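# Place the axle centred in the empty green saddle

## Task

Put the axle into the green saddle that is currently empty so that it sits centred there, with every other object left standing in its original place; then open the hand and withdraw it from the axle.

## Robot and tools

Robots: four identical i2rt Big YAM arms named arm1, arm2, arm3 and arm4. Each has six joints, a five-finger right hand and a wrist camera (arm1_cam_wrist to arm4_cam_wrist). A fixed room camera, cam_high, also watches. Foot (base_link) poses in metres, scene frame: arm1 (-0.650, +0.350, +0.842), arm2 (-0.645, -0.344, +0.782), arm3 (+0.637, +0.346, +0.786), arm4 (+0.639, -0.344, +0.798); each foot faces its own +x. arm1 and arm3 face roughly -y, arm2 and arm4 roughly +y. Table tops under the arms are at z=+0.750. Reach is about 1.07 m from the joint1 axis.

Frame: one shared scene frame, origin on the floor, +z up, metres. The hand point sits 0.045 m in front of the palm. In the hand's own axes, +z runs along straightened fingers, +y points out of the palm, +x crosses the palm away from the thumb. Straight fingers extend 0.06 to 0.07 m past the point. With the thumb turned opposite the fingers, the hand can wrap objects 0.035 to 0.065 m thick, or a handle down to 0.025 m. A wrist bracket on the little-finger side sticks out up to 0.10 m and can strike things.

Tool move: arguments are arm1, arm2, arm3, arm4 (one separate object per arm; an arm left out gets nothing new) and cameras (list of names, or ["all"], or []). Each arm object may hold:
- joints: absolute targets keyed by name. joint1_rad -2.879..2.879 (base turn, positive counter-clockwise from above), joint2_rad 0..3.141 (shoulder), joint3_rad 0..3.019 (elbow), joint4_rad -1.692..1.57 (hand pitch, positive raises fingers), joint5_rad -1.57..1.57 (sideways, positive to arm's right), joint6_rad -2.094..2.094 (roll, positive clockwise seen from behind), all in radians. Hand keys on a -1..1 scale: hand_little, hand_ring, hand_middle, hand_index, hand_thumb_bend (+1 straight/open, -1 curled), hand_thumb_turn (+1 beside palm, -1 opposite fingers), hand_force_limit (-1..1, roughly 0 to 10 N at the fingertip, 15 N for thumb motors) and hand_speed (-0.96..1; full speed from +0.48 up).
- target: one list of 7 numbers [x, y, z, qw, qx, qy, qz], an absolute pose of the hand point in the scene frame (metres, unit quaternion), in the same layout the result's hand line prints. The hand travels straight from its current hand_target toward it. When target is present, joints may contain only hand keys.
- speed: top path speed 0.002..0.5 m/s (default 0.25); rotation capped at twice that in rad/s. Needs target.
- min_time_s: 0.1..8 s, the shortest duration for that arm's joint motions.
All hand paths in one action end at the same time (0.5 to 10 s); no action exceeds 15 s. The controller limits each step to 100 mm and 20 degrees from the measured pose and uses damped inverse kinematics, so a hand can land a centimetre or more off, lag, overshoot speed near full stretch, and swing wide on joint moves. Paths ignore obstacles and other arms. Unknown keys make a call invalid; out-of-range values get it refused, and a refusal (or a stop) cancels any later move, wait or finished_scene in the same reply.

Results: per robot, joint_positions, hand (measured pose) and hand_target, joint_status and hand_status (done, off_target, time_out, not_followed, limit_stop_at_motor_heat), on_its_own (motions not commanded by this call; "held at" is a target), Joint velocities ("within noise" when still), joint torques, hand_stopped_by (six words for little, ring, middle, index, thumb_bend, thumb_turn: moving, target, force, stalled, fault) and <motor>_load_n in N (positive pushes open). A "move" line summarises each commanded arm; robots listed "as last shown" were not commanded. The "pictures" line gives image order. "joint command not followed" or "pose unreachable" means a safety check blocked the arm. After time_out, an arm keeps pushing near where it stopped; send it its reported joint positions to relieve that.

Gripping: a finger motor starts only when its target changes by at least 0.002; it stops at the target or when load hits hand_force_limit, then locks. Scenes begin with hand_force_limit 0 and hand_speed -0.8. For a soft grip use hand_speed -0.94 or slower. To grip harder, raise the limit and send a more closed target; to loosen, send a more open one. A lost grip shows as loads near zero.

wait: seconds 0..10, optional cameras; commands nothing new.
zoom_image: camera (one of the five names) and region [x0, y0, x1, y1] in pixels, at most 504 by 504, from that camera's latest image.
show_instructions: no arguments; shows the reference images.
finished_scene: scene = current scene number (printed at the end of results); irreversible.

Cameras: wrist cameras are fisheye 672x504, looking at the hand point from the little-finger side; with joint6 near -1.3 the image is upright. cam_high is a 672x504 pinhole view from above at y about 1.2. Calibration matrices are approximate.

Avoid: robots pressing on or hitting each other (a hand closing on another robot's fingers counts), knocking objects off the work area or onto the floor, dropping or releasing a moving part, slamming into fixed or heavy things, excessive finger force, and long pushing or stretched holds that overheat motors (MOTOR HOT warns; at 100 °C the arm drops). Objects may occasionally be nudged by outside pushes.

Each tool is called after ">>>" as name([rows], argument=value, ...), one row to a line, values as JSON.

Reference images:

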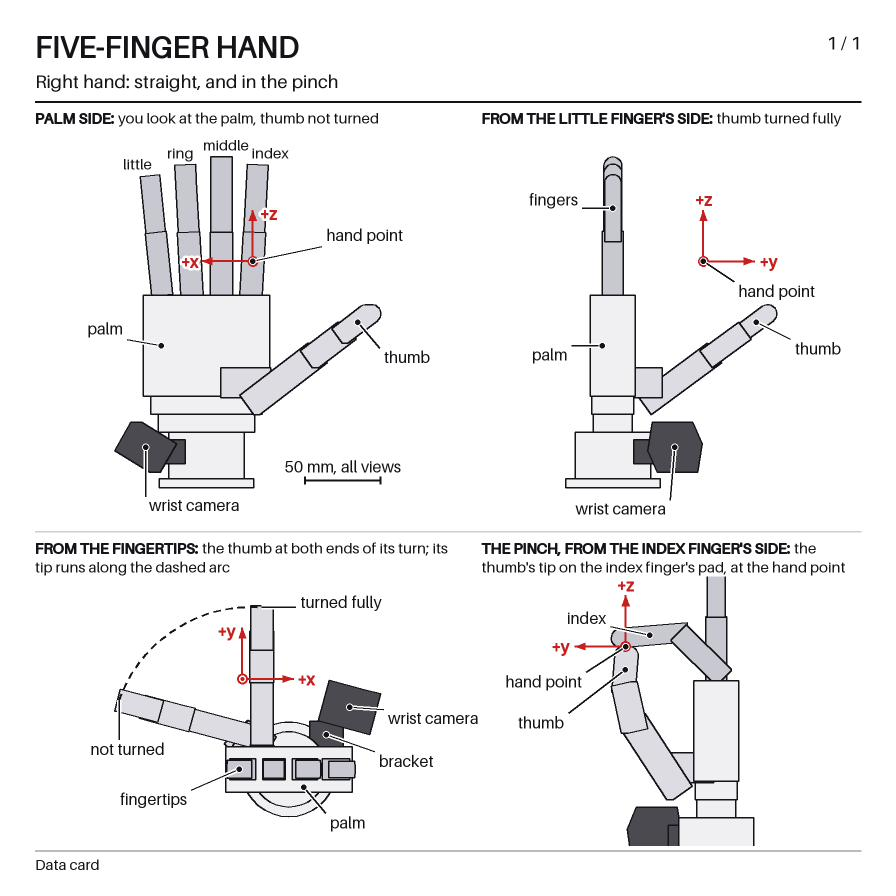

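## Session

>>> move()

Scene clock: 0.00 s.
Joint torques (N m): no reading
Heat: arm1: hottest joint3_rad 30 °C; arm2: hottest joint1_rad 31 °C; arm3: hottest joint1_rad 30 °C; arm4: hottest joint1_rad 31 °C.
Joint velocities: within noise
arm1.joint_positions: joint1_rad=+0.648 joint2_rad=+0.630 joint3_rad=+1.417 joint4_rad=-1.381 joint5_rad=-0.094 joint6_rad=-1.374 hand_little=+1.000 hand_ring=+1.000 hand_middle=+1.000 hand_index=+1.000 hand_thumb_turn=+1.000 hand_thumb_bend=+1.000 hand_force_limit=+0.000 hand_speed=-0.800
arm1.joint_status: not commanded
arm1.hand_stopped_by: target,target,target,target,target,target
arm1.little_load_n: 0.0
arm1.ring_load_n: 0.0
arm1.middle_load_n: 0.0
arm1.index_load_n: 0.0
arm1.thumb_bend_load_n: 0.0
arm1.thumb_turn_load_n: 0.0
arm1.hand: x=-0.5338 y=+0.1511 z=+1.3339 quat_wxyz=(+0.122, +0.766, -0.438, +0.454) (m; scene frame)
arm1.hand_target: x=-0.5345 y=+0.1521 z=+1.3431 quat_wxyz=(+0.125, +0.762, -0.435, +0.463) (m; scene frame)
arm1.hand_status: not commanded
arm2.joint_positions: joint1_rad=+0.693 joint2_rad=+0.622 joint3_rad=+1.425 joint4_rad=-1.290 joint5_rad=+0.079 joint6_rad=-1.176 hand_little=+1.000 hand_ring=+1.000 hand_middle=+1.000 hand_index=+1.000 hand_thumb_turn=+1.000 hand_thumb_bend=+1.000 hand_force_limit=+0.000 hand_speed=-0.800
arm2.joint_status: not commanded
arm2.hand_stopped_by: target,target,target,target,target,target
arm2.little_load_n: 0.0
arm2.ring_load_n: 0.0
arm2.middle_load_n: 0.0
arm2.index_load_n: 0.0
arm2.thumb_bend_load_n: 0.0
arm2.thumb_turn_load_n: 0.0
arm2.hand: x=-0.7433 y=-0.1342 z=+1.2963 quat_wxyz=(-0.495, +0.525, +0.674, +0.160) (m; scene frame)
arm2.hand_target: x=-0.7424 y=-0.1354 z=+1.3094 quat_wxyz=(-0.507, +0.521, +0.667, +0.163) (m; scene frame)
arm2.hand_status: not commanded
arm3.joint_positions: joint1_rad=+0.840 joint2_rad=+0.631 joint3_rad=+1.403 joint4_rad=-1.324 joint5_rad=-0.281 joint6_rad=-1.344 hand_little=+1.000 hand_ring=+1.000 hand_middle=+1.000 hand_index=+1.000 hand_thumb_turn=+1.000 hand_thumb_bend=+1.000 hand_force_limit=+0.000 hand_speed=-0.800
arm3.joint_status: not commanded
arm3.hand_stopped_by: target,target,target,target,target,target
arm3.little_load_n: 0.0
arm3.ring_load_n: 0.0
arm3.middle_load_n: 0.0
arm3.index_load_n: 0.0
arm3.thumb_bend_load_n: 0.0
arm3.thumb_turn_load_n: 0.0
arm3.hand: x=+0.8282 y=+0.1892 z=+1.2770 quat_wxyz=(-0.003, +0.805, -0.330, +0.493) (m; scene frame)
arm3.hand_target: x=+0.8277 y=+0.1898 z=+1.2891 quat_wxyz=(+0.001, +0.800, -0.325, +0.504) (m; scene frame)
arm3.hand_status: not commanded
arm4.joint_positions: joint1_rad=+0.669 joint2_rad=+0.630 joint3_rad=+1.399 joint4_rad=-1.325 joint5_rad=+0.149 joint6_rad=-1.225 hand_little=+1.000 hand_ring=+1.000 hand_middle=+1.000 hand_index=+1.000 hand_thumb_turn=+1.000 hand_thumb_bend=+1.000 hand_force_limit=+0.000 hand_speed=-0.800
arm4.joint_status: not commanded
arm4.hand_stopped_by: target,target,target,target,target,target
arm4.little_load_n: 0.0
arm4.ring_load_n: 0.0
arm4.middle_load_n: 0.0
arm4.index_load_n: 0.0
arm4.thumb_bend_load_n: 0.0
arm4.thumb_turn_load_n: 0.0
arm4.hand: x=+0.5506 y=-0.1265 z=+1.2938 quat_wxyz=(-0.454, +0.524, +0.697, +0.186) (m; scene frame)
arm4.hand_target: x=+0.5516 y=-0.1277 z=+1.3015 quat_wxyz=(-0.462, +0.521, +0.692, +0.188) (m; scene frame)
arm4.hand_status: not commanded
pictures: arm1_cam_wrist, arm2_cam_wrist, arm3_cam_wrist, arm4_cam_wrist, cam_high
camera_calibration:
arm1_cam_wrist: T_world_to_cam=[[-0.695757, -0.717176, -0.0397494, -0.204767], [-0.631331, 0.636992, -0.442338, 0.160403], [0.342554, -0.282665, -0.895967, 1.53614], [0, 0, 0, 1]] pos_world=[-0.567413, 0.185184, 1.43915]
arm2_cam_wrist: T_world_to_cam=[[0.834854, 0.549473, -0.0331433, 0.731775], [0.444995, -0.709103, -0.546948, 0.948237], [-0.324035, 0.441873, -0.83651, 1.01531], [0, 0, 0, 1]] pos_world=[-0.70389, -0.17833, 1.39221]
arm3_cam_wrist: T_world_to_cam=[[-0.460591, -0.876866, -0.137701, 0.722678], [-0.755498, 0.468722, -0.457736, 1.12464], [0.465917, -0.106796, -0.87836, 0.867981], [0, 0, 0, 1]] pos_world=[0.778113, 0.199248, 1.3767]
arm4_cam_wrist: T_world_to_cam=[[0.859179, 0.510219, -0.0385773, -0.353805], [0.440251, -0.775563, -0.452417, 0.238865], [-0.260751, 0.371724, -0.890972, 1.45493], [0, 0, 0, 1]] pos_world=[0.578197, -0.17506, 1.39072]

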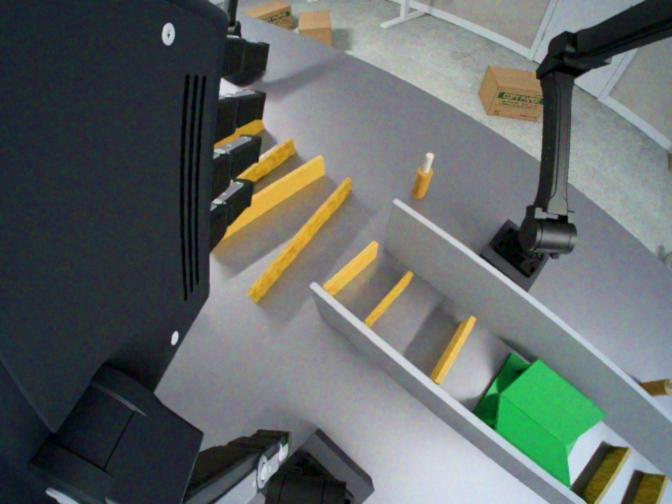

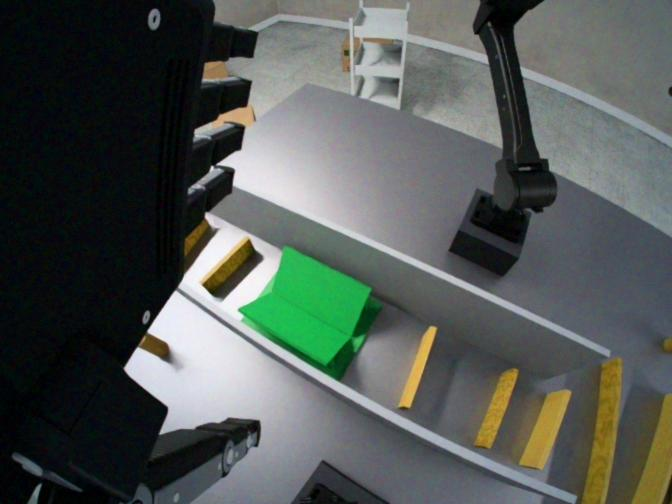

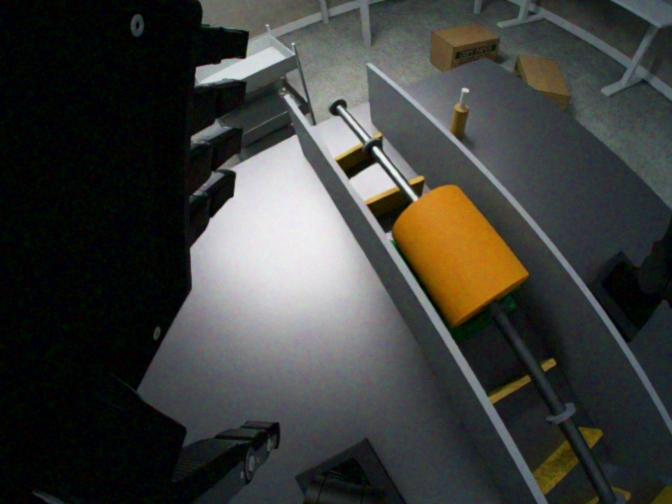

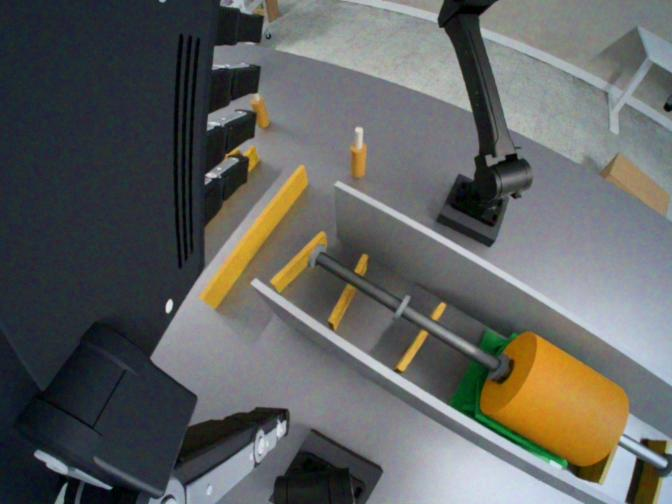

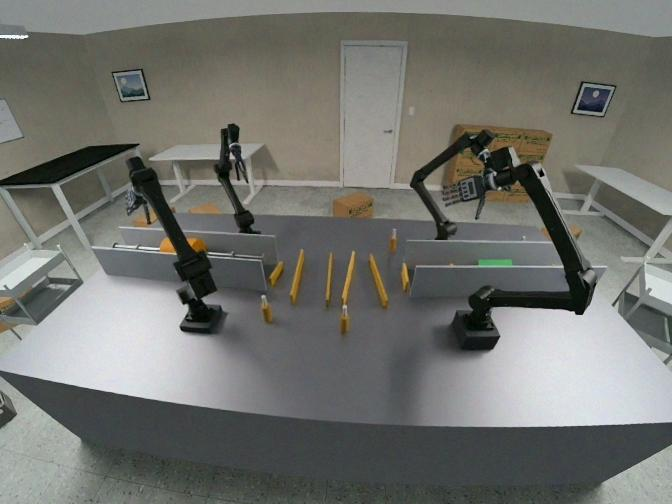

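>>> zoom_image(camera="arm4_cam_wrist", region=[200, 150, 672, 504])

>>> zoom_image(camera="arm3_cam_wrist", region=[240, 50, 672, 504])

>>> zoom_image(camera="arm2_cam_wrist", region=[140, 150, 640, 504])

>>> zoom_image(camera="arm1_cam_wrist", region=[240, 160, 672, 504])

>>> zoom_image(camera="cam_high", region=[80, 200, 320, 340])

>>> zoom_image(camera="cam_high", region=[380, 200, 640, 340])

Scaled by 1.068 from the camera's 672x504 image, which has a finer 960x720 frame.

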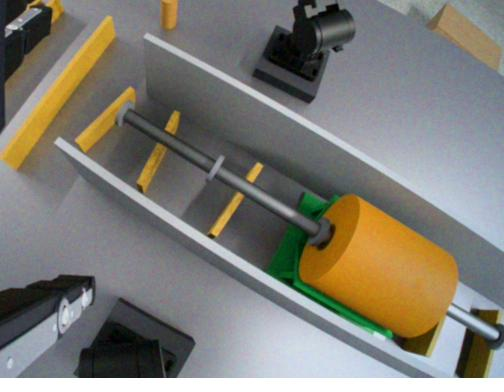

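Scaled by 1.110 from the camera's 672x504 image, which has a finer 960x720 frame.

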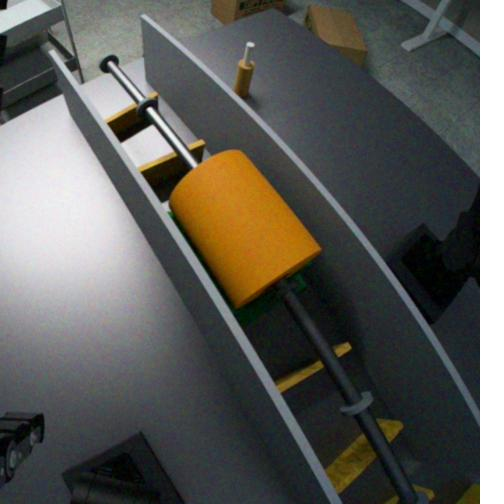

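Scaled by 1.008 from the camera's 672x504 image, which has a finer 960x720 frame.

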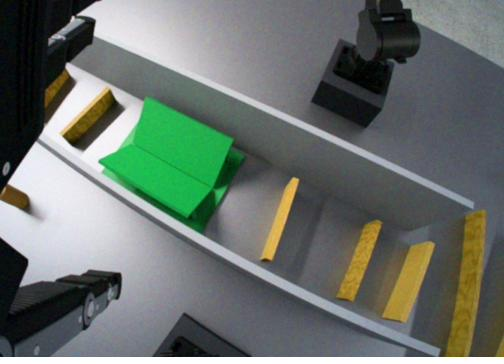

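Scaled by 1.167 from the camera's 672x504 image, which has a finer 960x720 frame.

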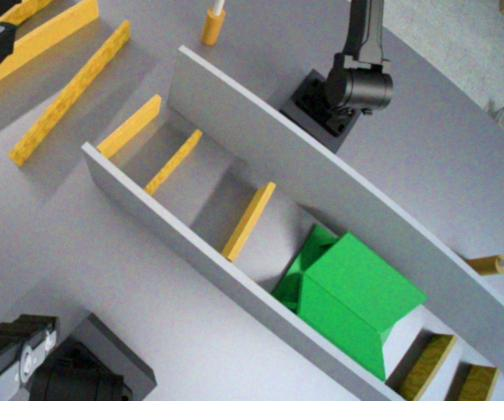

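Scaled by 2.100 from the camera's 672x504 image, which has a finer 960x720 frame.

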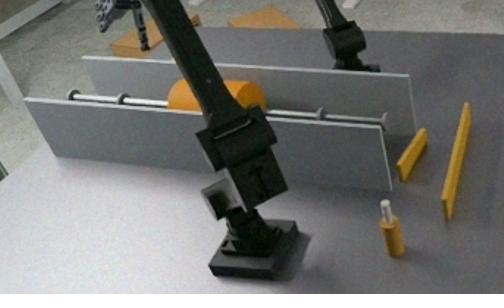

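Scaled by 1.938 from the camera's 672x504 image, which has a finer 960x720 frame.

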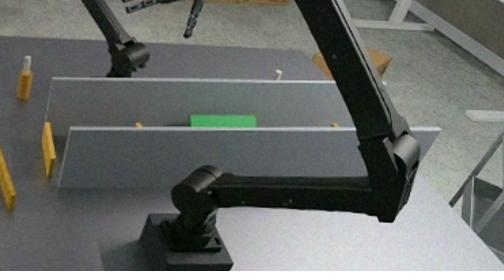

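>>> move(arm4={"joints": {"joint1_rad": -1.1}, "min_time_s": 2.6}, arm3={"target": [0.74, 0.06, 1.12, 0, 0.029, 1, 0], "speed": 0.2, "joints": {"hand_little": 0.1, "hand_ring": 0.1, "hand_middle": 0.1, "hand_index": 0.1, "hand_speed": -0.2}}, cameras=["arm3_cam_wrist", "arm4_cam_wrist"])

Scene clock: 12.60 s.
Joint torques (N m): arm1=[-0.73 1.38 7.49 1.61 -0.06 -0.14] | arm2=[-0.15 2.78 9.2 1.94 -0.12 0.11] | arm3=[-0.85 -5.01 6.72 0.2 -0.14 0.11] | arm4=[-0.15 3.84 9.31 1.55 0.21 0.05]
Heat: arm1: hottest joint3_rad 30 °C; arm2: hottest joint3_rad 32 °C; arm3: hottest joint3_rad 31 °C; arm4: hottest joint1_rad 31 °C.
move: arm3 off_target; arm4 done
Joint velocities: within noise
arm1, arm2: as last shown
arm3.joint_positions: joint1_rad=+0.160 joint2_rad=+1.162 joint3_rad=+1.442 joint4_rad=-1.673 joint5_rad=-0.028 joint6_rad=+0.222 hand_little=+0.100 hand_ring=+0.100 hand_middle=+0.100 hand_index=+0.100 hand_thumb_turn=+1.000 hand_thumb_bend=+1.000 hand_force_limit=+0.000 hand_speed=-0.200
arm3.joint_status: all done
arm3.hand_stopped_by: target,target,target,target,target,target
arm3.little_load_n: 0.0
arm3.ring_load_n: 0.5
arm3.middle_load_n: 0.0
arm3.index_load_n: 0.0
arm3.thumb_bend_load_n: 0.0
arm3.thumb_turn_load_n: 0.0
arm3.hand: x=+0.7420 y=+0.0611 z=+1.1224 quat_wxyz=(-0.026, -0.018, -0.996, +0.082) (m; scene frame)
arm3.hand_target: x=+0.7401 y=+0.0598 z=+1.1192 quat_wxyz=(-0.025, -0.028, -0.997, +0.071) (m; scene frame)
arm3.hand_status: off_target (0.003 m and 9.9 deg from the pose sent, 0.222 m and 144.3 deg at the start; a joint's target at an end of its range on 63 of 214 steps)
arm4.joint_positions: joint1_rad=-1.092 joint2_rad=+0.630 joint3_rad=+1.399 joint4_rad=-1.325 joint5_rad=+0.149 joint6_rad=-1.225 hand_little=+1.000 hand_ring=+1.000 hand_middle=+1.000 hand_index=+1.000 hand_thumb_turn=+1.000 hand_thumb_bend=+1.000 hand_force_limit=+0.000 hand_speed=-0.800
arm4.joint_status: all done
arm4.hand_stopped_by: target,target,target,target,target,target
arm4.little_load_n: 0.0
arm4.ring_load_n: 0.0
arm4.middle_load_n: 0.0
arm4.index_load_n: 0.0
arm4.thumb_bend_load_n: 0.0
arm4.thumb_turn_load_n: 0.0
arm4.hand: x=+0.8724 y=-0.2989 z=+1.2925 quat_wxyz=(-0.146, +0.872, +0.039, +0.466) (m; scene frame)
arm4.hand_target: x=+0.8715 y=-0.3014 z=+1.3002 quat_wxyz=(-0.148, +0.867, +0.035, +0.474) (m; scene frame)
arm4.hand_status: not commanded
pictures: arm3_cam_wrist, arm4_cam_wrist
camera_calibration:
arm3_cam_wrist: T_world_to_cam=[[-0.183567, 0.970602, -0.155675, 0.251106], [0.818169, 0.238641, 0.523116, -1.20567], [0.544888, -0.0313418, -0.837923, 0.650027], [0, 0, 0, 1]] pos_world=[0.678344, 0.0643709, 1.21447]
arm4_cam_wrist: T_world_to_cam=[[0.337701, -0.940345, -0.0413381, -0.517489], [-0.847713, -0.28476, -0.447543, 1.22692], [0.409073, 0.186178, -0.893307, 0.964977], [0, 0, 0, 1]] pos_world=[0.820089, -0.316898, 1.38973]

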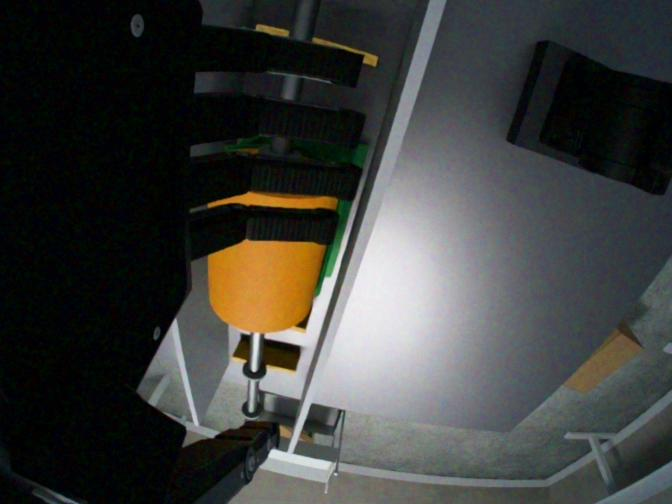

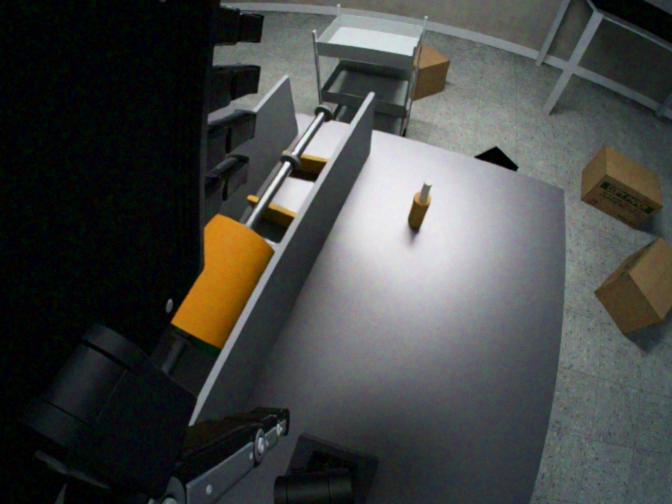

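>>> move(arm3={"target": [0.725, -0.045, 0.985, 0, 0.029, 1, 0], "speed": 0.15}, arm4={"target": [1.26, -0.04, 1.05, 0, 1, -0.029, 0], "speed": 0.3, "joints": {"hand_little": 0.1, "hand_ring": 0.1, "hand_middle": 0.1, "hand_index": 0.1, "hand_speed": -0.2}}, cameras=["arm3_cam_wrist", "arm4_cam_wrist", "cam_high"])

Scene clock: 15.83 s.
Joint torques (N m): arm1=[-0.67 1.26 7.6 1.61 -0.06 -0.14] | arm2=[0.62 2.49 9.09 1.88 -0.15 0.06] | arm3=[-0.85 -10.11 7.8 0.51 0.08 -0.13] | arm4=[-0.09 -21.42 13.11 -0.05 0.11 0.22]
Heat: arm1: hottest joint3_rad 30 °C; arm2: hottest joint3_rad 33 °C; arm3: hottest joint3_rad 31 °C; arm4: hottest joint3_rad 32 °C.
move: arm3 done; arm4 off_target
Joint velocities: within noise
arm1, arm2: as last shown
arm3.joint_positions: joint1_rad=+0.098 joint2_rad=+1.507 joint3_rad=+1.396 joint4_rad=-1.464 joint5_rad=-0.014 joint6_rad=+0.177 hand_little=+0.100 hand_ring=+0.100 hand_middle=+0.100 hand_index=+0.100 hand_thumb_turn=+1.000 hand_thumb_bend=+1.000 hand_force_limit=+0.000 hand_speed=-0.200
arm3.joint_status: not commanded
arm3.hand_stopped_by: target,target,target,target,target,target
arm3.little_load_n: 0.0
arm3.ring_load_n: 0.0
arm3.middle_load_n: -0.5
arm3.index_load_n: 0.0
arm3.thumb_bend_load_n: 0.0
arm3.thumb_turn_load_n: 0.0
arm3.hand: x=+0.7289 y=-0.0373 z=+0.9863 quat_wxyz=(-0.001, -0.028, -1.000, -0.005) (m; scene frame)
arm3.hand_target: x=+0.7249 y=-0.0450 z=+0.9850 quat_wxyz=(+0.000, -0.029, -1.000, +0.000) (m; scene frame)
arm3.hand_status: done (0.009 m and 0.6 deg from the pose sent, 0.174 m and 9.9 deg at the start)
arm4.joint_positions: joint1_rad=-1.089 joint2_rad=+2.249 joint3_rad=+2.619 joint4_rad=-1.673 joint5_rad=+0.025 joint6_rad=-1.047 hand_little=+0.100 hand_ring=+0.100 hand_middle=+0.100 hand_index=+0.100 hand_thumb_turn=+1.000 hand_thumb_bend=+1.000 hand_force_limit=+0.000 hand_speed=-0.200
arm4.joint_status: all done
arm4.hand_stopped_by: target,target,target,target,target,target
arm4.little_load_n: 0.0
arm4.ring_load_n: 0.0
arm4.middle_load_n: 0.0
arm4.index_load_n: 0.0
arm4.thumb_bend_load_n: 0.0
arm4.thumb_turn_load_n: 0.0
arm4.hand: x=+1.2533 y=-0.0389 z=+1.0453 quat_wxyz=(-0.057, +0.991, -0.002, +0.121) (m; scene frame)
arm4.hand_target: x=+1.2591 y=-0.0405 z=+1.0493 quat_wxyz=(-0.063, +0.990, -0.013, +0.126) (m; scene frame)
arm4.hand_status: off_target (0.008 m and 15.7 deg from the pose sent, 0.525 m and 59.0 deg at the start; a joint's target at an end of its range on 32 of 82 steps)
pictures: arm3_cam_wrist, arm4_cam_wrist, cam_high
camera_calibration:
arm3_cam_wrist: T_world_to_cam=[[-0.166982, 0.985627, 0.0256084, 0.132583], [0.845456, 0.129775, 0.518038, -1.11915], [0.507269, 0.108154, -0.854974, 0.589471], [0, 0, 0, 1]] pos_world=[0.669307, -0.0491941, 1.08035]
arm4_cam_wrist: T_world_to_cam=[[0.228052, -0.970559, -0.0775129, -0.237708], [-0.926511, -0.240793, 0.289128, 0.843647], [-0.299281, 0.0058803, -0.954147, 1.48423], [0, 0, 0, 1]] pos_world=[1.28006, -0.0362924, 1.15383]

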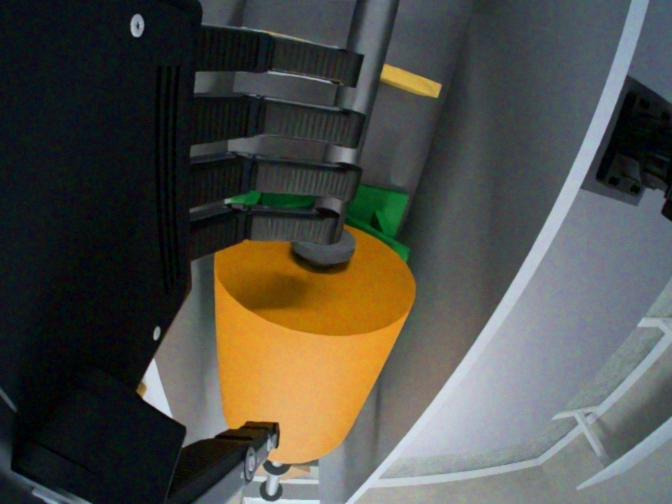

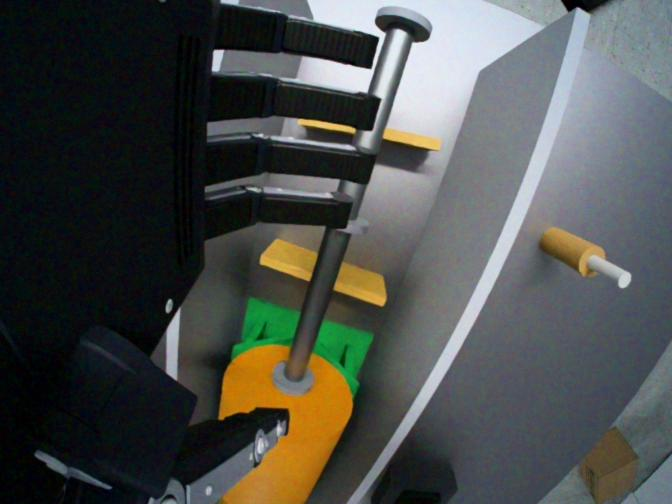

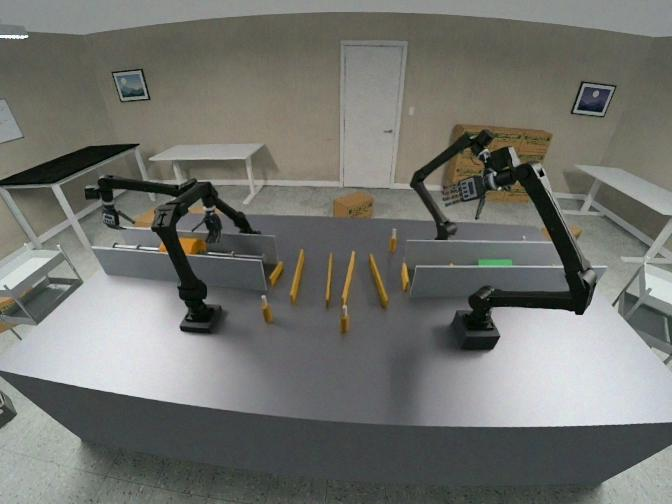

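>>> move(arm3={"target": [0.726, -0.058, 0.93, 0, 0.026, 1, 0], "speed": 0.12}, arm4={"target": [1.295, -0.022, 0.935, 0, 1, -0.026, 0], "speed": 0.12}, cameras=["arm3_cam_wrist", "arm4_cam_wrist"])

Scene clock: 18.90 s.
Joint torques (N m): arm1=[-0.21 1.32 7.53 1.55 -0.03 -0.13] | arm2=[-0.15 2.9 9.11 1.96 -0.13 0.05] | arm3=[-0.97 -10.7 6.11 0.66 0.07 -0.13] | arm4=[-0.03 -22.65 13.41 -0.16 0.08 0.18]
Heat: arm1: hottest joint3_rad 31 °C; arm2: hottest joint3_rad 33 °C; arm3: hottest joint3_rad 31 °C; arm4: hottest joint3_rad 32 °C.
move: arm3 done; arm4 off_target
Joint velocities: within noise
arm1, arm2: as last shown
arm2.thumb_turn_load_n: -0.5
arm3.joint_positions: joint1_rad=+0.098 joint2_rad=+1.563 joint3_rad=+1.337 joint4_rad=-1.328 joint5_rad=-0.014 joint6_rad=+0.172 hand_little=+0.100 hand_ring=+0.100 hand_middle=+0.100 hand_index=+0.100 hand_thumb_turn=+1.000 hand_thumb_bend=+1.000 hand_force_limit=+0.000 hand_speed=-0.200
arm3.joint_status: not commanded
arm3.hand_stopped_by: target,target,target,target,target,target
arm3.little_load_n: 0.0
arm3.ring_load_n: 0.0
arm3.middle_load_n: 0.0
arm3.index_load_n: 0.0
arm3.thumb_bend_load_n: 0.0
arm3.thumb_turn_load_n: 0.0
arm3.hand: x=+0.7304 y=-0.0563 z=+0.9387 quat_wxyz=(-0.002, -0.026, -1.000, +0.005) (m; scene frame)
arm3.hand_target: x=+0.7260 y=-0.0578 z=+0.9301 quat_wxyz=(+0.000, -0.026, -1.000, +0.000) (m; scene frame)
arm3.hand_status: done (0.010 m and 0.6 deg from the pose sent, 0.060 m and 0.7 deg at the start)
arm4.joint_positions: joint1_rad=-1.094 joint2_rad=+2.486 joint3_rad=+2.778 joint4_rad=-1.673 joint5_rad=+0.015 joint6_rad=-1.046 hand_little=+0.100 hand_ring=+0.100 hand_middle=+0.100 hand_index=+0.100 hand_thumb_turn=+1.000 hand_thumb_bend=+1.000 hand_force_limit=+0.000 hand_speed=-0.200
arm4.joint_status: not commanded
arm4.hand_stopped_by: target,target,target,target,target,target
arm4.little_load_n: 0.0
arm4.ring_load_n: 0.0
arm4.middle_load_n: 0.0
arm4.index_load_n: 0.0
arm4.thumb_bend_load_n: -0.5
arm4.thumb_turn_load_n: 0.0
arm4.hand: x=+1.2878 y=-0.0206 z=+0.9407 quat_wxyz=(-0.042, +0.996, -0.004, +0.084) (m; scene frame)
arm4.hand_target: x=+1.2938 y=-0.0226 z=+0.9344 quat_wxyz=(-0.044, +0.995, -0.014, +0.085) (m; scene frame)
arm4.hand_status: off_target (0.009 m and 11.1 deg from the pose sent, 0.119 m and 15.6 deg at the start; a joint's target at an end of its range on 62 of 63 steps)
pictures: arm3_cam_wrist, arm4_cam_wrist
camera_calibration:
arm3_cam_wrist: T_world_to_cam=[[-0.172167, 0.985057, 0.00461963, 0.176318], [0.843429, 0.144988, 0.517306, -1.09034], [0.508906, 0.0929594, -0.855788, 0.548764], [0, 0, 0, 1]] pos_world=[0.670709, -0.0666108, 1.03285]
arm4_cam_wrist: T_world_to_cam=[[0.218723, -0.973652, -0.0645177, -0.236233], [-0.903423, -0.227047, 0.3637, 0.810684], [-0.368765, -0.0212629, -0.929279, 1.4602], [0, 0, 0, 1]] pos_world=[1.32253, -0.0148975, 1.04685]

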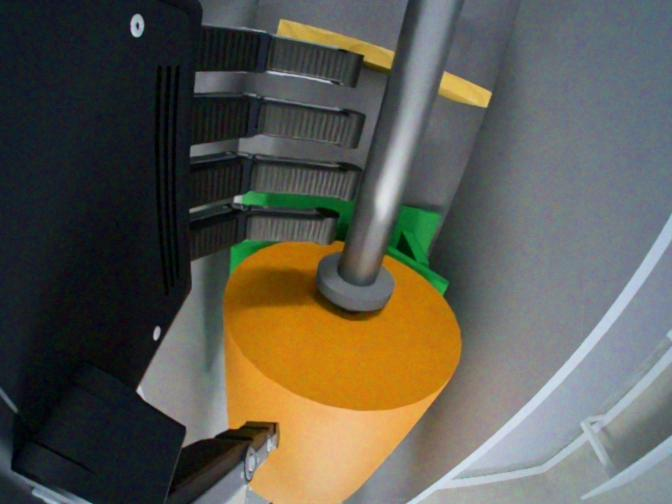

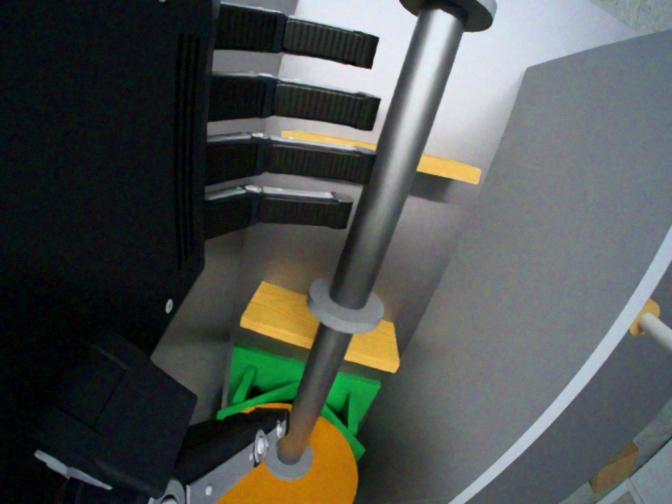

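>>> move(arm3={"target": [0.724, -0.056, 0.887, 0, 0.026, 1, 0], "speed": 0.1}, arm4={"target": [1.295, -0.013, 0.887, 0, 1, -0.026, 0], "speed": 0.1}, cameras=["arm3_cam_wrist", "arm4_cam_wrist"])

Scene clock: 21.53 s.
Joint torques (N m): arm1=[-0.79 1.67 7.62 1.68 -0.04 -0.12] | arm2=[-0.32 2.02 9.09 2.03 -0.18 0.06] | arm3=[-0.56 -9.64 4.15 0.88 0.62 -0.17] | arm4=[0.67 -22.95 13.5 -0.28 0.08 0.22]
Heat: arm1: hottest joint3_rad 31 °C; arm2: hottest joint3_rad 33 °C; arm3: hottest joint3_rad 31 °C; arm4: hottest joint3_rad 32 °C.
move: arm3 off_target; arm4 off_target
Joint velocities: within noise
arm1, arm2: as last shown
arm2.thumb_turn_load_n: 0.0
arm3.joint_positions: joint1_rad=+0.093 joint2_rad=+1.569 joint3_rad=+1.283 joint4_rad=-1.220 joint5_rad=-0.031 joint6_rad=+0.175 hand_little=+0.100 hand_ring=+0.100 hand_middle=+0.100 hand_index=+0.100 hand_thumb_turn=+1.000 hand_thumb_bend=+1.000 hand_force_limit=+0.000 hand_speed=-0.200
arm3.joint_status: not commanded
arm3.hand_stopped_by: target,target,target,target,target,target
arm3.little_load_n: 0.0
arm3.ring_load_n: 0.0
arm3.middle_load_n: 0.0
arm3.index_load_n: 0.0
arm3.thumb_bend_load_n: 1.0
arm3.thumb_turn_load_n: 0.0
arm3.hand: x=+0.7326 y=-0.0658 z=+0.9150 quat_wxyz=(-0.014, -0.029, -0.999, +0.028) (m; scene frame)
arm3.hand_target: x=+0.7242 y=-0.0549 z=+0.8884 quat_wxyz=(+0.000, -0.026, -1.000, +0.000) (m; scene frame)
arm3.hand_status: off_target (0.031 m and 3.6 deg from the pose sent, 0.052 m and 0.6 deg at the start)
arm4.joint_positions: joint1_rad=-1.094 joint2_rad=+2.566 joint3_rad=+2.813 joint4_rad=-1.673 joint5_rad=+0.012 joint6_rad=-1.035 hand_little=+0.100 hand_ring=+0.100 hand_middle=+0.100 hand_index=+0.100 hand_thumb_turn=+1.000 hand_thumb_bend=+1.000 hand_force_limit=+0.000 hand_speed=-0.200
arm4.joint_status: not commanded
arm4.hand_stopped_by: target,target,target,target,target,target
arm4.little_load_n: 0.0
arm4.ring_load_n: 0.0
arm4.middle_load_n: 0.0
arm4.index_load_n: 0.0
arm4.thumb_bend_load_n: 0.0
arm4.thumb_turn_load_n: 0.0
arm4.hand: x=+1.2914 y=-0.0170 z=+0.8963 quat_wxyz=(-0.032, +0.997, -0.009, +0.064) (m; scene frame)
arm4.hand_target: x=+1.2937 y=-0.0136 z=+0.8865 quat_wxyz=(-0.033, +0.997, -0.017, +0.063) (m; scene frame)
arm4.hand_status: off_target (0.011 m and 8.4 deg from the pose sent, 0.055 m and 11.1 deg at the start; a joint's target at an end of its range on 51 of 53 steps)
pictures: arm3_cam_wrist, arm4_cam_wrist
camera_calibration:
arm3_cam_wrist: T_world_to_cam=[[-0.165688, 0.985133, -0.0453917, 0.227182], [0.832636, 0.164408, 0.528854, -1.07996], [0.528454, 0.04983, -0.847498, 0.503598], [0, 0, 0, 1]] pos_world=[0.670726, -0.0713449, 1.00825]
arm4_cam_wrist: T_world_to_cam=[[0.206215, -0.97695, -0.055179, -0.228632], [-0.889732, -0.210678, 0.404959, 0.776567], [-0.407249, -0.0344141, -0.912668, 1.45497], [0, 0, 0, 1]] pos_world=[1.33062, -0.00968526, 1.00081]

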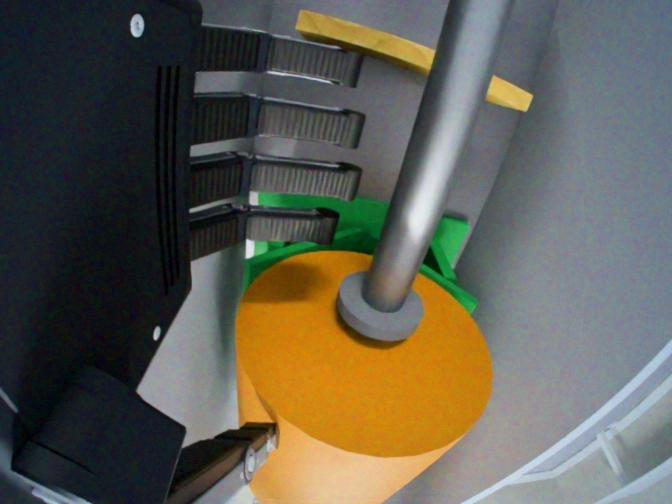

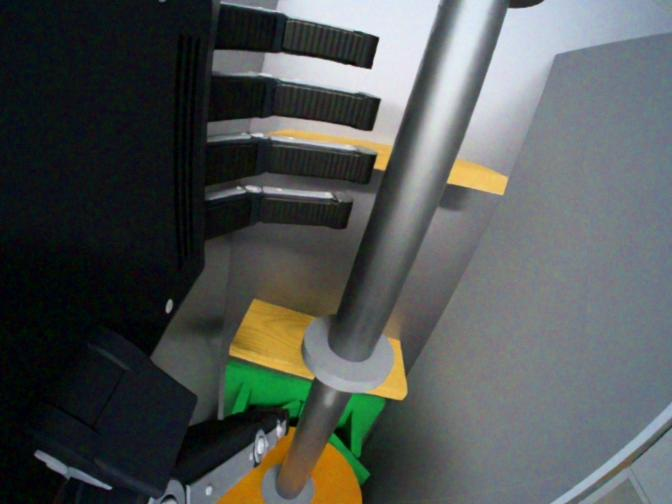

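>>> move(arm3={"target": [0.724, -0.036, 0.985, 0, 0.026, 1, 0], "speed": 0.15}, arm4={"target": [1.297, -0.022, 0.965, 0, 1, -0.026, 0], "speed": 0.15}, cameras=[])

>>> move(arm3={"joints": {"hand_thumb_turn": -1, "hand_little": 0.4, "hand_ring": 0.4, "hand_middle": 0.4, "hand_index": 0.4, "hand_speed": 0.2}}, arm4={"joints": {"hand_thumb_turn": -1, "hand_little": 0.4, "hand_ring": 0.4, "hand_middle": 0.4, "hand_index": 0.4, "hand_speed": 0.2}}, cameras=["arm3_cam_wrist", "arm4_cam_wrist"])

Scene clock: 23.97 s.
Joint torques (N m): arm1=[-0.73 1.49 7.62 1.62 -0.02 -0.15] | arm2=[-0.5 2.26 8.92 1.76 -0.12 0.06] | arm3=[-0.73 -13.1 10.39 -0.4 0.11 -0.11] | arm4=[0.03 -24.29 11.73 -0.09 0.2 0.01]
Heat: arm1: hottest joint3_rad 31 °C; arm2: hottest joint3_rad 33 °C; arm3: hottest joint3_rad 31 °C; arm4: hottest joint3_rad 33 °C.
move: arm3 off_target; arm4 off_target
Joint velocities: within noise
arm1, arm2: as last shown
arm2.ring_load_n: 0.5
arm3.joint_positions: joint1_rad=+0.091 joint2_rad=+1.507 joint3_rad=+1.324 joint4_rad=-1.440 joint5_rad=-0.014 joint6_rad=+0.172 hand_little=+0.100 hand_ring=+0.100 hand_middle=+0.100 hand_index=+0.100 hand_thumb_turn=+1.000 hand_thumb_bend=+1.000 hand_force_limit=+0.000 hand_speed=-0.200
arm3.joint_status: not commanded
arm3.hand_stopped_by: target,target,target,target,target,target
arm3.little_load_n: 0.0
arm3.ring_load_n: 0.0
arm3.middle_load_n: 0.0
arm3.index_load_n: 0.0
arm3.thumb_bend_load_n: 0.0
arm3.thumb_turn_load_n: 0.0
arm3.hand: x=+0.7238 y=-0.0211 z=+0.9624 quat_wxyz=(+0.003, -0.030, -0.999, -0.029) (m; scene frame)
arm3.hand_target: x=+0.7240 y=-0.0349 z=+0.9850 quat_wxyz=(+0.000, -0.026, -1.000, +0.000) (m; scene frame)
arm3.hand_status: off_target (0.027 m and 3.3 deg from the pose sent, 0.076 m and 3.6 deg at the start)
arm4.joint_positions: joint1_rad=-1.095 joint2_rad=+2.473 joint3_rad=+2.813 joint4_rad=-1.673 joint5_rad=+0.012 joint6_rad=-1.035 hand_little=+0.100 hand_ring=+0.100 hand_middle=+0.100 hand_index=+0.100 hand_thumb_turn=+1.000 hand_thumb_bend=+1.000 hand_force_limit=+0.000 hand_speed=-0.200
arm4.joint_status: not commanded
arm4.hand_stopped_by: target,target,target,target,target,target
arm4.little_load_n: 0.0
arm4.ring_load_n: 0.0
arm4.middle_load_n: 0.0
arm4.index_load_n: 0.0
arm4.thumb_bend_load_n: 0.0
arm4.thumb_turn_load_n: 0.0
arm4.hand: x=+1.2917 y=-0.0178 z=+0.9626 quat_wxyz=(-0.056, +0.993, -0.010, +0.104) (m; scene frame)
arm4.hand_target: x=+1.2960 y=-0.0226 z=+0.9644 quat_wxyz=(-0.056, +0.993, -0.012, +0.107) (m; scene frame)
arm4.hand_status: off_target (0.007 m and 13.7 deg from the pose sent, 0.069 m and 8.4 deg at the start; a joint's target at an end of its range on 43 of 44 steps)
pictures: none
No camera images: "cameras" was empty.

Scene clock: 25.30 s.
Joint torques (N m): arm1=[-0.73 1.14 7.64 1.58 -0.02 -0.11] | arm2=[0.91 2.67 9.06 1.85 -0.12 0.07] | arm3=[0.5 -12.1 10.44 -0.44 0.07 -0.08] | arm4=[0.03 -24.29 11.7 -0.03 0.23 0.02]
Heat: arm1: hottest joint3_rad 31 °C; arm2: hottest joint3_rad 34 °C; arm3: hottest joint3_rad 31 °C; arm4: hottest joint3_rad 33 °C.
move: arm3 done; arm4 done
Joint velocities: within noise
arm1, arm2: as last shown
arm2.ring_load_n: 0.0
arm3.joint_positions: joint1_rad=+0.091 joint2_rad=+1.507 joint3_rad=+1.324 joint4_rad=-1.441 joint5_rad=-0.013 joint6_rad=+0.172 hand_little=+0.400 hand_ring=+0.400 hand_middle=+0.400 hand_index=+0.400 hand_thumb_turn=-1.000 hand_thumb_bend=+1.000 hand_force_limit=+0.000 hand_speed=+0.200
arm3.joint_status: all done
arm3.hand_stopped_by: target,target,target,target,target,target
arm3.little_load_n: 0.0
arm3.ring_load_n: 0.0
arm3.middle_load_n: 0.0
arm3.index_load_n: 0.0
arm3.thumb_bend_load_n: 0.0
arm3.thumb_turn_load_n: -0.5
arm3.hand: x=+0.7236 y=-0.0210 z=+0.9624 quat_wxyz=(+0.003, -0.030, -0.999, -0.029) (m; scene frame)
arm3.hand_target: x=+0.7240 y=-0.0349 z=+0.9849 quat_wxyz=(+0.000, -0.026, -1.000, +0.000) (m; scene frame)
arm3.hand_status: not commanded
arm4.joint_positions: joint1_rad=-1.095 joint2_rad=+2.473 joint3_rad=+2.813 joint4_rad=-1.673 joint5_rad=+0.012 joint6_rad=-1.035 hand_little=+0.400 hand_ring=+0.400 hand_middle=+0.400 hand_index=+0.400 hand_thumb_turn=-1.000 hand_thumb_bend=+1.000 hand_force_limit=+0.000 hand_speed=+0.200
arm4.joint_status: all done
arm4.hand_stopped_by: target,target,target,target,target,target
arm4.little_load_n: 0.0
arm4.ring_load_n: 0.0
arm4.middle_load_n: 0.0
arm4.index_load_n: 0.0
arm4.thumb_bend_load_n: 0.0
arm4.thumb_turn_load_n: 0.0
arm4.hand: x=+1.2917 y=-0.0178 z=+0.9626 quat_wxyz=(-0.056, +0.993, -0.010, +0.104) (m; scene frame)
arm4.hand_target: x=+1.2960 y=-0.0225 z=+0.9644 quat_wxyz=(-0.056, +0.993, -0.012, +0.107) (m; scene frame)
arm4.hand_status: not commanded
pictures: arm3_cam_wrist, arm4_cam_wrist
camera_calibration:
arm3_cam_wrist: T_world_to_cam=[[-0.164721, 0.983628, 0.0730895, 0.0689292], [0.848903, 0.103648, 0.518287, -1.10771], [0.502226, 0.147419, -0.852078, 0.57163], [0, 0, 0, 1]] pos_world=[0.664602, -0.0372582, 1.05615]
arm4_cam_wrist: T_world_to_cam=[[0.210826, -0.973948, -0.0835293, -0.204436], [-0.919573, -0.226586, 0.321006, 0.868864], [-0.33157, 0.00913491, -0.943386, 1.44816], [0, 0, 0, 1]] pos_world=[1.32225, -0.0154671, 1.07018]

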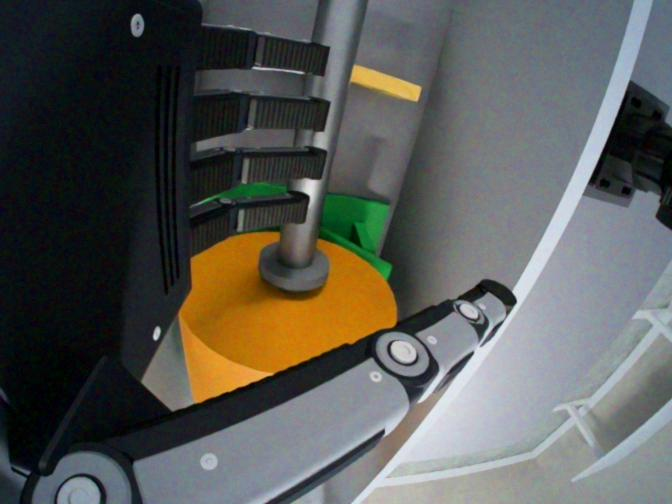

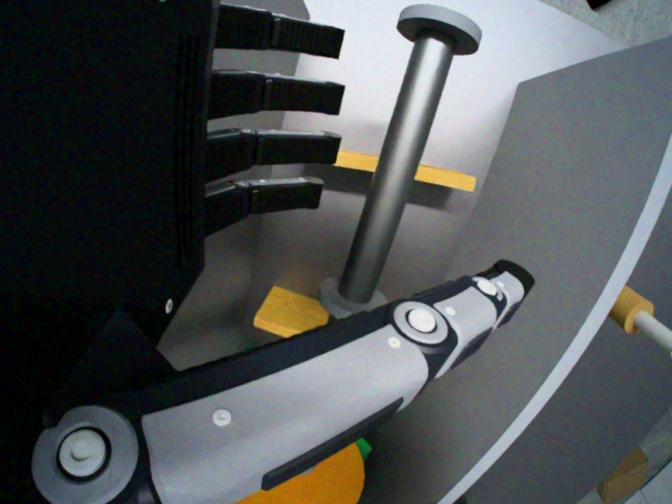

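>>> move(arm3={"target": [0.722, -0.041, 0.882, 0, 0.026, 1, 0], "speed": 0.12}, arm4={"target": [1.297, -0.036, 0.882, 0, 1, -0.026, 0], "speed": 0.12}, cameras=["arm3_cam_wrist", "arm4_cam_wrist"])

Scene clock: 27.37 s.
Joint torques (N m): arm1=[-0.56 1.03 7.62 1.65 -0.03 -0.14] | arm2=[-0.21 3.25 8.81 1.84 -0.06 0.05] | arm3=[-0.91 -10.81 6.17 0.66 0.04 -0.11] | arm4=[-0.03 -23.41 8.53 -0.25 0.09 0.01]
Heat: arm1: hottest joint3_rad 31 °C; arm2: hottest joint3_rad 34 °C; arm3: hottest joint3_rad 31 °C; arm4: hottest joint3_rad 33 °C.
move: arm3 done; arm4 off_target
Joint velocities: within noise
arm1, arm2: as last shown
arm3.joint_positions: joint1_rad=+0.091 joint2_rad=+1.562 joint3_rad=+1.199 joint4_rad=-1.195 joint5_rad=-0.013 joint6_rad=+0.169 hand_little=+0.400 hand_ring=+0.400 hand_middle=+0.400 hand_index=+0.400 hand_thumb_turn=-1.000 hand_thumb_bend=+1.000 hand_force_limit=+0.000 hand_speed=+0.200
arm3.joint_status: not commanded
arm3.hand_stopped_by: target,target,target,target,target,target
arm3.little_load_n: 0.0
arm3.ring_load_n: 0.0
arm3.middle_load_n: 0.0
arm3.index_load_n: 0.0
arm3.thumb_bend_load_n: 0.0
arm3.thumb_turn_load_n: 0.0
arm3.hand: x=+0.7248 y=-0.0404 z=+0.8894 quat_wxyz=(-0.001, -0.028, -1.000, +0.004) (m; scene frame)
arm3.hand_target: x=+0.7221 y=-0.0409 z=+0.8821 quat_wxyz=(+0.000, -0.026, -1.000, +0.000) (m; scene frame)
arm3.hand_status: done (0.008 m and 0.5 deg from the pose sent, 0.083 m and 3.4 deg at the start)
arm4.joint_positions: joint1_rad=-1.114 joint2_rad=+2.550 joint3_rad=+2.813 joint4_rad=-1.673 joint5_rad=+0.009 joint6_rad=-1.035 hand_little=+0.400 hand_ring=+0.400 hand_middle=+0.400 hand_index=+0.400 hand_thumb_turn=-1.000 hand_thumb_bend=+1.000 hand_force_limit=+0.000 hand_speed=+0.200
arm4.joint_status: not commanded
arm4.hand_stopped_by: target,target,target,target,target,target
arm4.little_load_n: 0.0
arm4.ring_load_n: 0.0
arm4.middle_load_n: 0.0
arm4.index_load_n: 0.0
arm4.thumb_bend_load_n: 0.0
arm4.thumb_turn_load_n: 0.5
arm4.hand: x=+1.2980 y=-0.0295 z=+0.9077 quat_wxyz=(-0.037, +0.997, -0.019, +0.070) (m; scene frame)
arm4.hand_target: x=+1.2957 y=-0.0365 z=+0.8820 quat_wxyz=(-0.025, +0.998, -0.020, +0.048) (m; scene frame)
arm4.hand_status: off_target (0.027 m and 9.1 deg from the pose sent, 0.083 m and 13.7 deg at the start; a joint's target at an end of its range on 51 of 52 steps)
pictures: arm3_cam_wrist, arm4_cam_wrist
camera_calibration:
arm3_cam_wrist: T_world_to_cam=[[-0.16879, 0.985625, 0.00731756, 0.155062], [0.844545, 0.140794, 0.516644, -1.06286], [0.508187, 0.0933843, -0.856169, 0.508856], [0, 0, 0, 1]] pos_world=[0.665208, -0.0507083, 0.98365]
arm4_cam_wrist: T_world_to_cam=[[0.187623, -0.980215, -0.0630563, -0.210458], [-0.898839, -0.197225, 0.391397, 0.799619], [-0.396089, -0.0167577, -0.918059, 1.45855], [0, 0, 0, 1]] pos_world=[1.33593, -0.024147, 1.01279]

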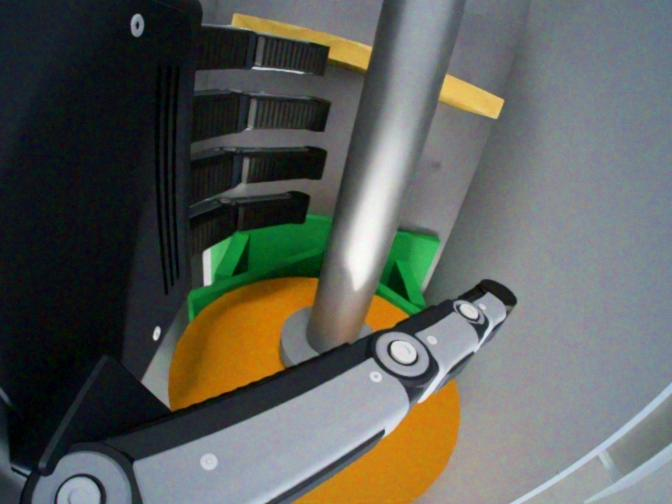

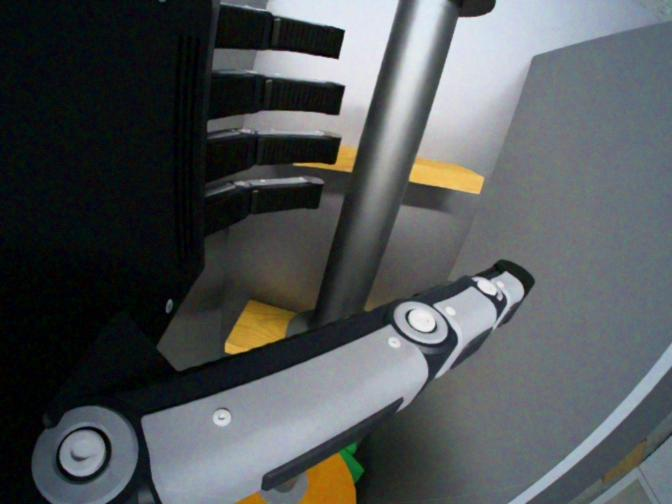

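>>> move(arm3={"target": [0.722, -0.006, 0.88, 0, 0.026, 1, 0], "speed": 0.08, "joints": {"hand_little": 0.0, "hand_ring": 0.0, "hand_middle": 0.0, "hand_index": 0.0, "hand_speed": -0.4}}, arm4={"target": [1.297, -0.063, 0.866, 0, 1, -0.026, 0], "speed": 0.08, "joints": {"hand_little": 0.0, "hand_ring": 0.0, "hand_middle": 0.0, "hand_index": 0.0, "hand_speed": -0.4}}, cameras=["arm3_cam_wrist", "arm4_cam_wrist"])

Scene clock: 28.90 s.
Joint torques (N m): arm1=[-0.21 1.44 7.61 1.59 -0.01 -0.15] | arm2=[0.44 2.26 9.29 1.83 -0.11 0.11] | arm3=[-0.44 -12.34 5.83 0.64 0.06 0.01] | arm4=[-2.43 -24.06 6.15 -0.79 0.85 0.06]
Heat: arm1: hottest joint3_rad 31 °C; arm2: hottest joint3_rad 34 °C; arm3: hottest joint3_rad 31 °C; arm4: hottest joint3_rad 33 °C.
move: arm3 done; arm4 off_target
Joint velocities: within noise
arm1.joint_positions: joint1_rad=+0.648 joint2_rad=+0.630 joint3_rad=+1.417 joint4_rad=-1.381 joint5_rad=-0.094 joint6_rad=-1.374 hand_little=+1.000 hand_ring=+1.000 hand_middle=+1.000 hand_index=+1.000 hand_thumb_turn=+1.000 hand_thumb_bend=+1.000 hand_force_limit=+0.000 hand_speed=-0.800
arm1.joint_status: not commanded
arm1.hand_stopped_by: target,target,target,target,target,target
arm1.little_load_n: 0.0
arm1.ring_load_n: 0.0
arm1.middle_load_n: 0.0
arm1.index_load_n: 0.0
arm1.thumb_bend_load_n: 0.0
arm1.thumb_turn_load_n: 0.0
arm1.hand: x=-0.5338 y=+0.1511 z=+1.3339 quat_wxyz=(+0.122, +0.766, -0.438, +0.454) (m; scene frame)
arm1.hand_target: x=-0.5345 y=+0.1521 z=+1.3431 quat_wxyz=(+0.125, +0.762, -0.435, +0.463) (m; scene frame)
arm1.hand_status: not commanded
arm2.joint_positions: joint1_rad=+0.693 joint2_rad=+0.622 joint3_rad=+1.425 joint4_rad=-1.290 joint5_rad=+0.079 joint6_rad=-1.176 hand_little=+1.000 hand_ring=+1.000 hand_middle=+1.000 hand_index=+1.000 hand_thumb_turn=+1.000 hand_thumb_bend=+1.000 hand_force_limit=+0.000 hand_speed=-0.800
arm2.joint_status: not commanded
arm2.hand_stopped_by: target,target,target,target,target,target
arm2.little_load_n: 0.0
arm2.ring_load_n: 0.0
arm2.middle_load_n: 0.0
arm2.index_load_n: 0.0
arm2.thumb_bend_load_n: 0.0
arm2.thumb_turn_load_n: 0.0
arm2.hand: x=-0.7433 y=-0.1342 z=+1.2963 quat_wxyz=(-0.495, +0.525, +0.674, +0.160) (m; scene frame)
arm2.hand_target: x=-0.7424 y=-0.1354 z=+1.3094 quat_wxyz=(-0.507, +0.521, +0.667, +0.163) (m; scene frame)
arm2.hand_status: not commanded
arm3.joint_positions: joint1_rad=+0.091 joint2_rad=+1.512 joint3_rad=+1.098 joint4_rad=-1.175 joint5_rad=-0.013 joint6_rad=+0.169 hand_little=+0.000 hand_ring=+0.000 hand_middle=+0.000 hand_index=+0.000 hand_thumb_turn=-1.000 hand_thumb_bend=+1.000 hand_force_limit=+0.000 hand_speed=-0.400
arm3.joint_status: all done
arm3.hand_stopped_by: target,target,target,target,target,target
arm3.little_load_n: 0.0
arm3.ring_load_n: 0.0
arm3.middle_load_n: 0.0
arm3.index_load_n: 0.0
arm3.thumb_bend_load_n: 0.0
arm3.thumb_turn_load_n: 0.0
arm3.hand: x=+0.7207 y=-0.0059 z=+0.8762 quat_wxyz=(+0.001, -0.028, -1.000, -0.012) (m; scene frame)
arm3.hand_target: x=+0.7220 y=-0.0060 z=+0.8800 quat_wxyz=(+0.000, -0.026, -1.000, +0.000) (m; scene frame)
arm3.hand_status: done (0.004 m and 1.3 deg from the pose sent, 0.036 m and 0.5 deg at the start)
arm4.joint_positions: joint1_rad=-1.116 joint2_rad=+2.552 joint3_rad=+2.779 joint4_rad=-1.659 joint5_rad=-0.012 joint6_rad=-1.066 hand_little=+0.000 hand_ring=+0.000 hand_middle=+0.001 hand_index=+0.000 hand_thumb_turn=-1.000 hand_thumb_bend=+1.000 hand_force_limit=+0.000 hand_speed=-0.400
arm4.joint_status: all done
arm4.hand_stopped_by: target,target,target,target,target,target
arm4.little_load_n: 0.0
arm4.ring_load_n: 0.0
arm4.middle_load_n: 2.0
arm4.index_load_n: 0.0
arm4.thumb_bend_load_n: 0.0
arm4.thumb_turn_load_n: 0.0
arm4.hand: x=+1.2965 y=-0.0290 z=+0.8938 quat_wxyz=(-0.040, +0.998, -0.004, +0.057) (m; scene frame)
arm4.hand_target: x=+1.2958 y=-0.0625 z=+0.8668 quat_wxyz=(-0.013, +0.999, -0.023, +0.024) (m; scene frame)
arm4.hand_status: off_target (0.044 m and 8.4 deg from the pose sent, 0.053 m and 9.1 deg at the start; a joint's target at an end of its range on 36 of 37 steps)
pictures: arm3_cam_wrist, arm4_cam_wrist
camera_calibration:
arm3_cam_wrist: T_world_to_cam=[[-0.168355, 0.984991, 0.0380629, 0.093117], [0.846387, 0.124657, 0.517773, -1.05986], [0.505257, 0.119386, -0.854671, 0.497414], [0, 0, 0, 1]] pos_world=[0.661406, -0.0189852, 0.970347]
arm4_cam_wrist: T_world_to_cam=[[0.218077, -0.973241, -0.0724227, -0.241402], [-0.881387, -0.228271, 0.413581, 0.760555], [-0.419045, -0.0263599, -0.907583, 1.46529], [0, 0, 0, 1]] pos_world=[1.33701, -0.0227045, 0.997842]

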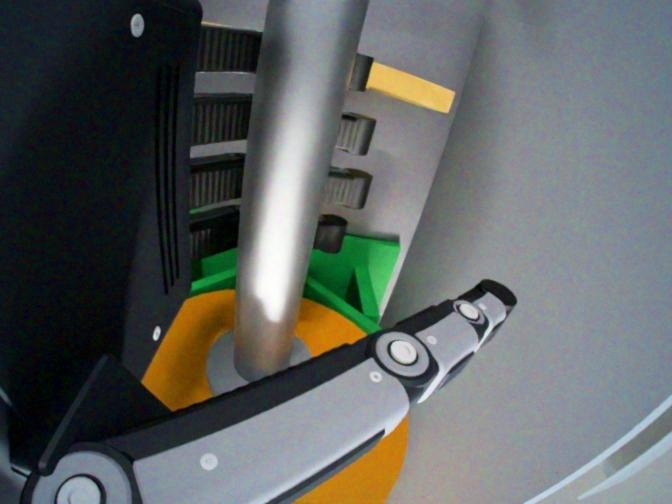

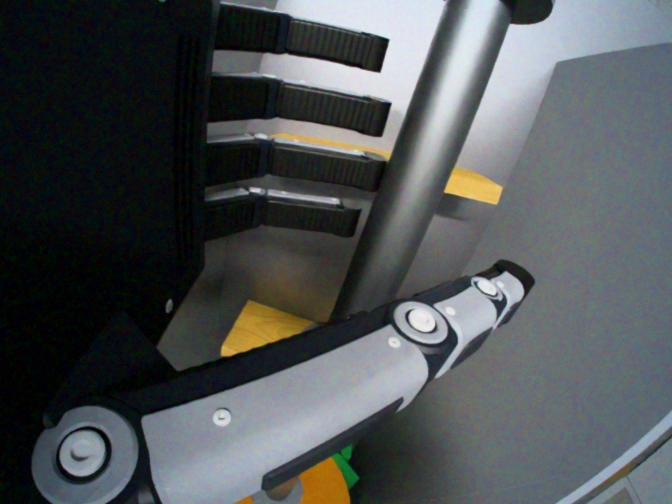

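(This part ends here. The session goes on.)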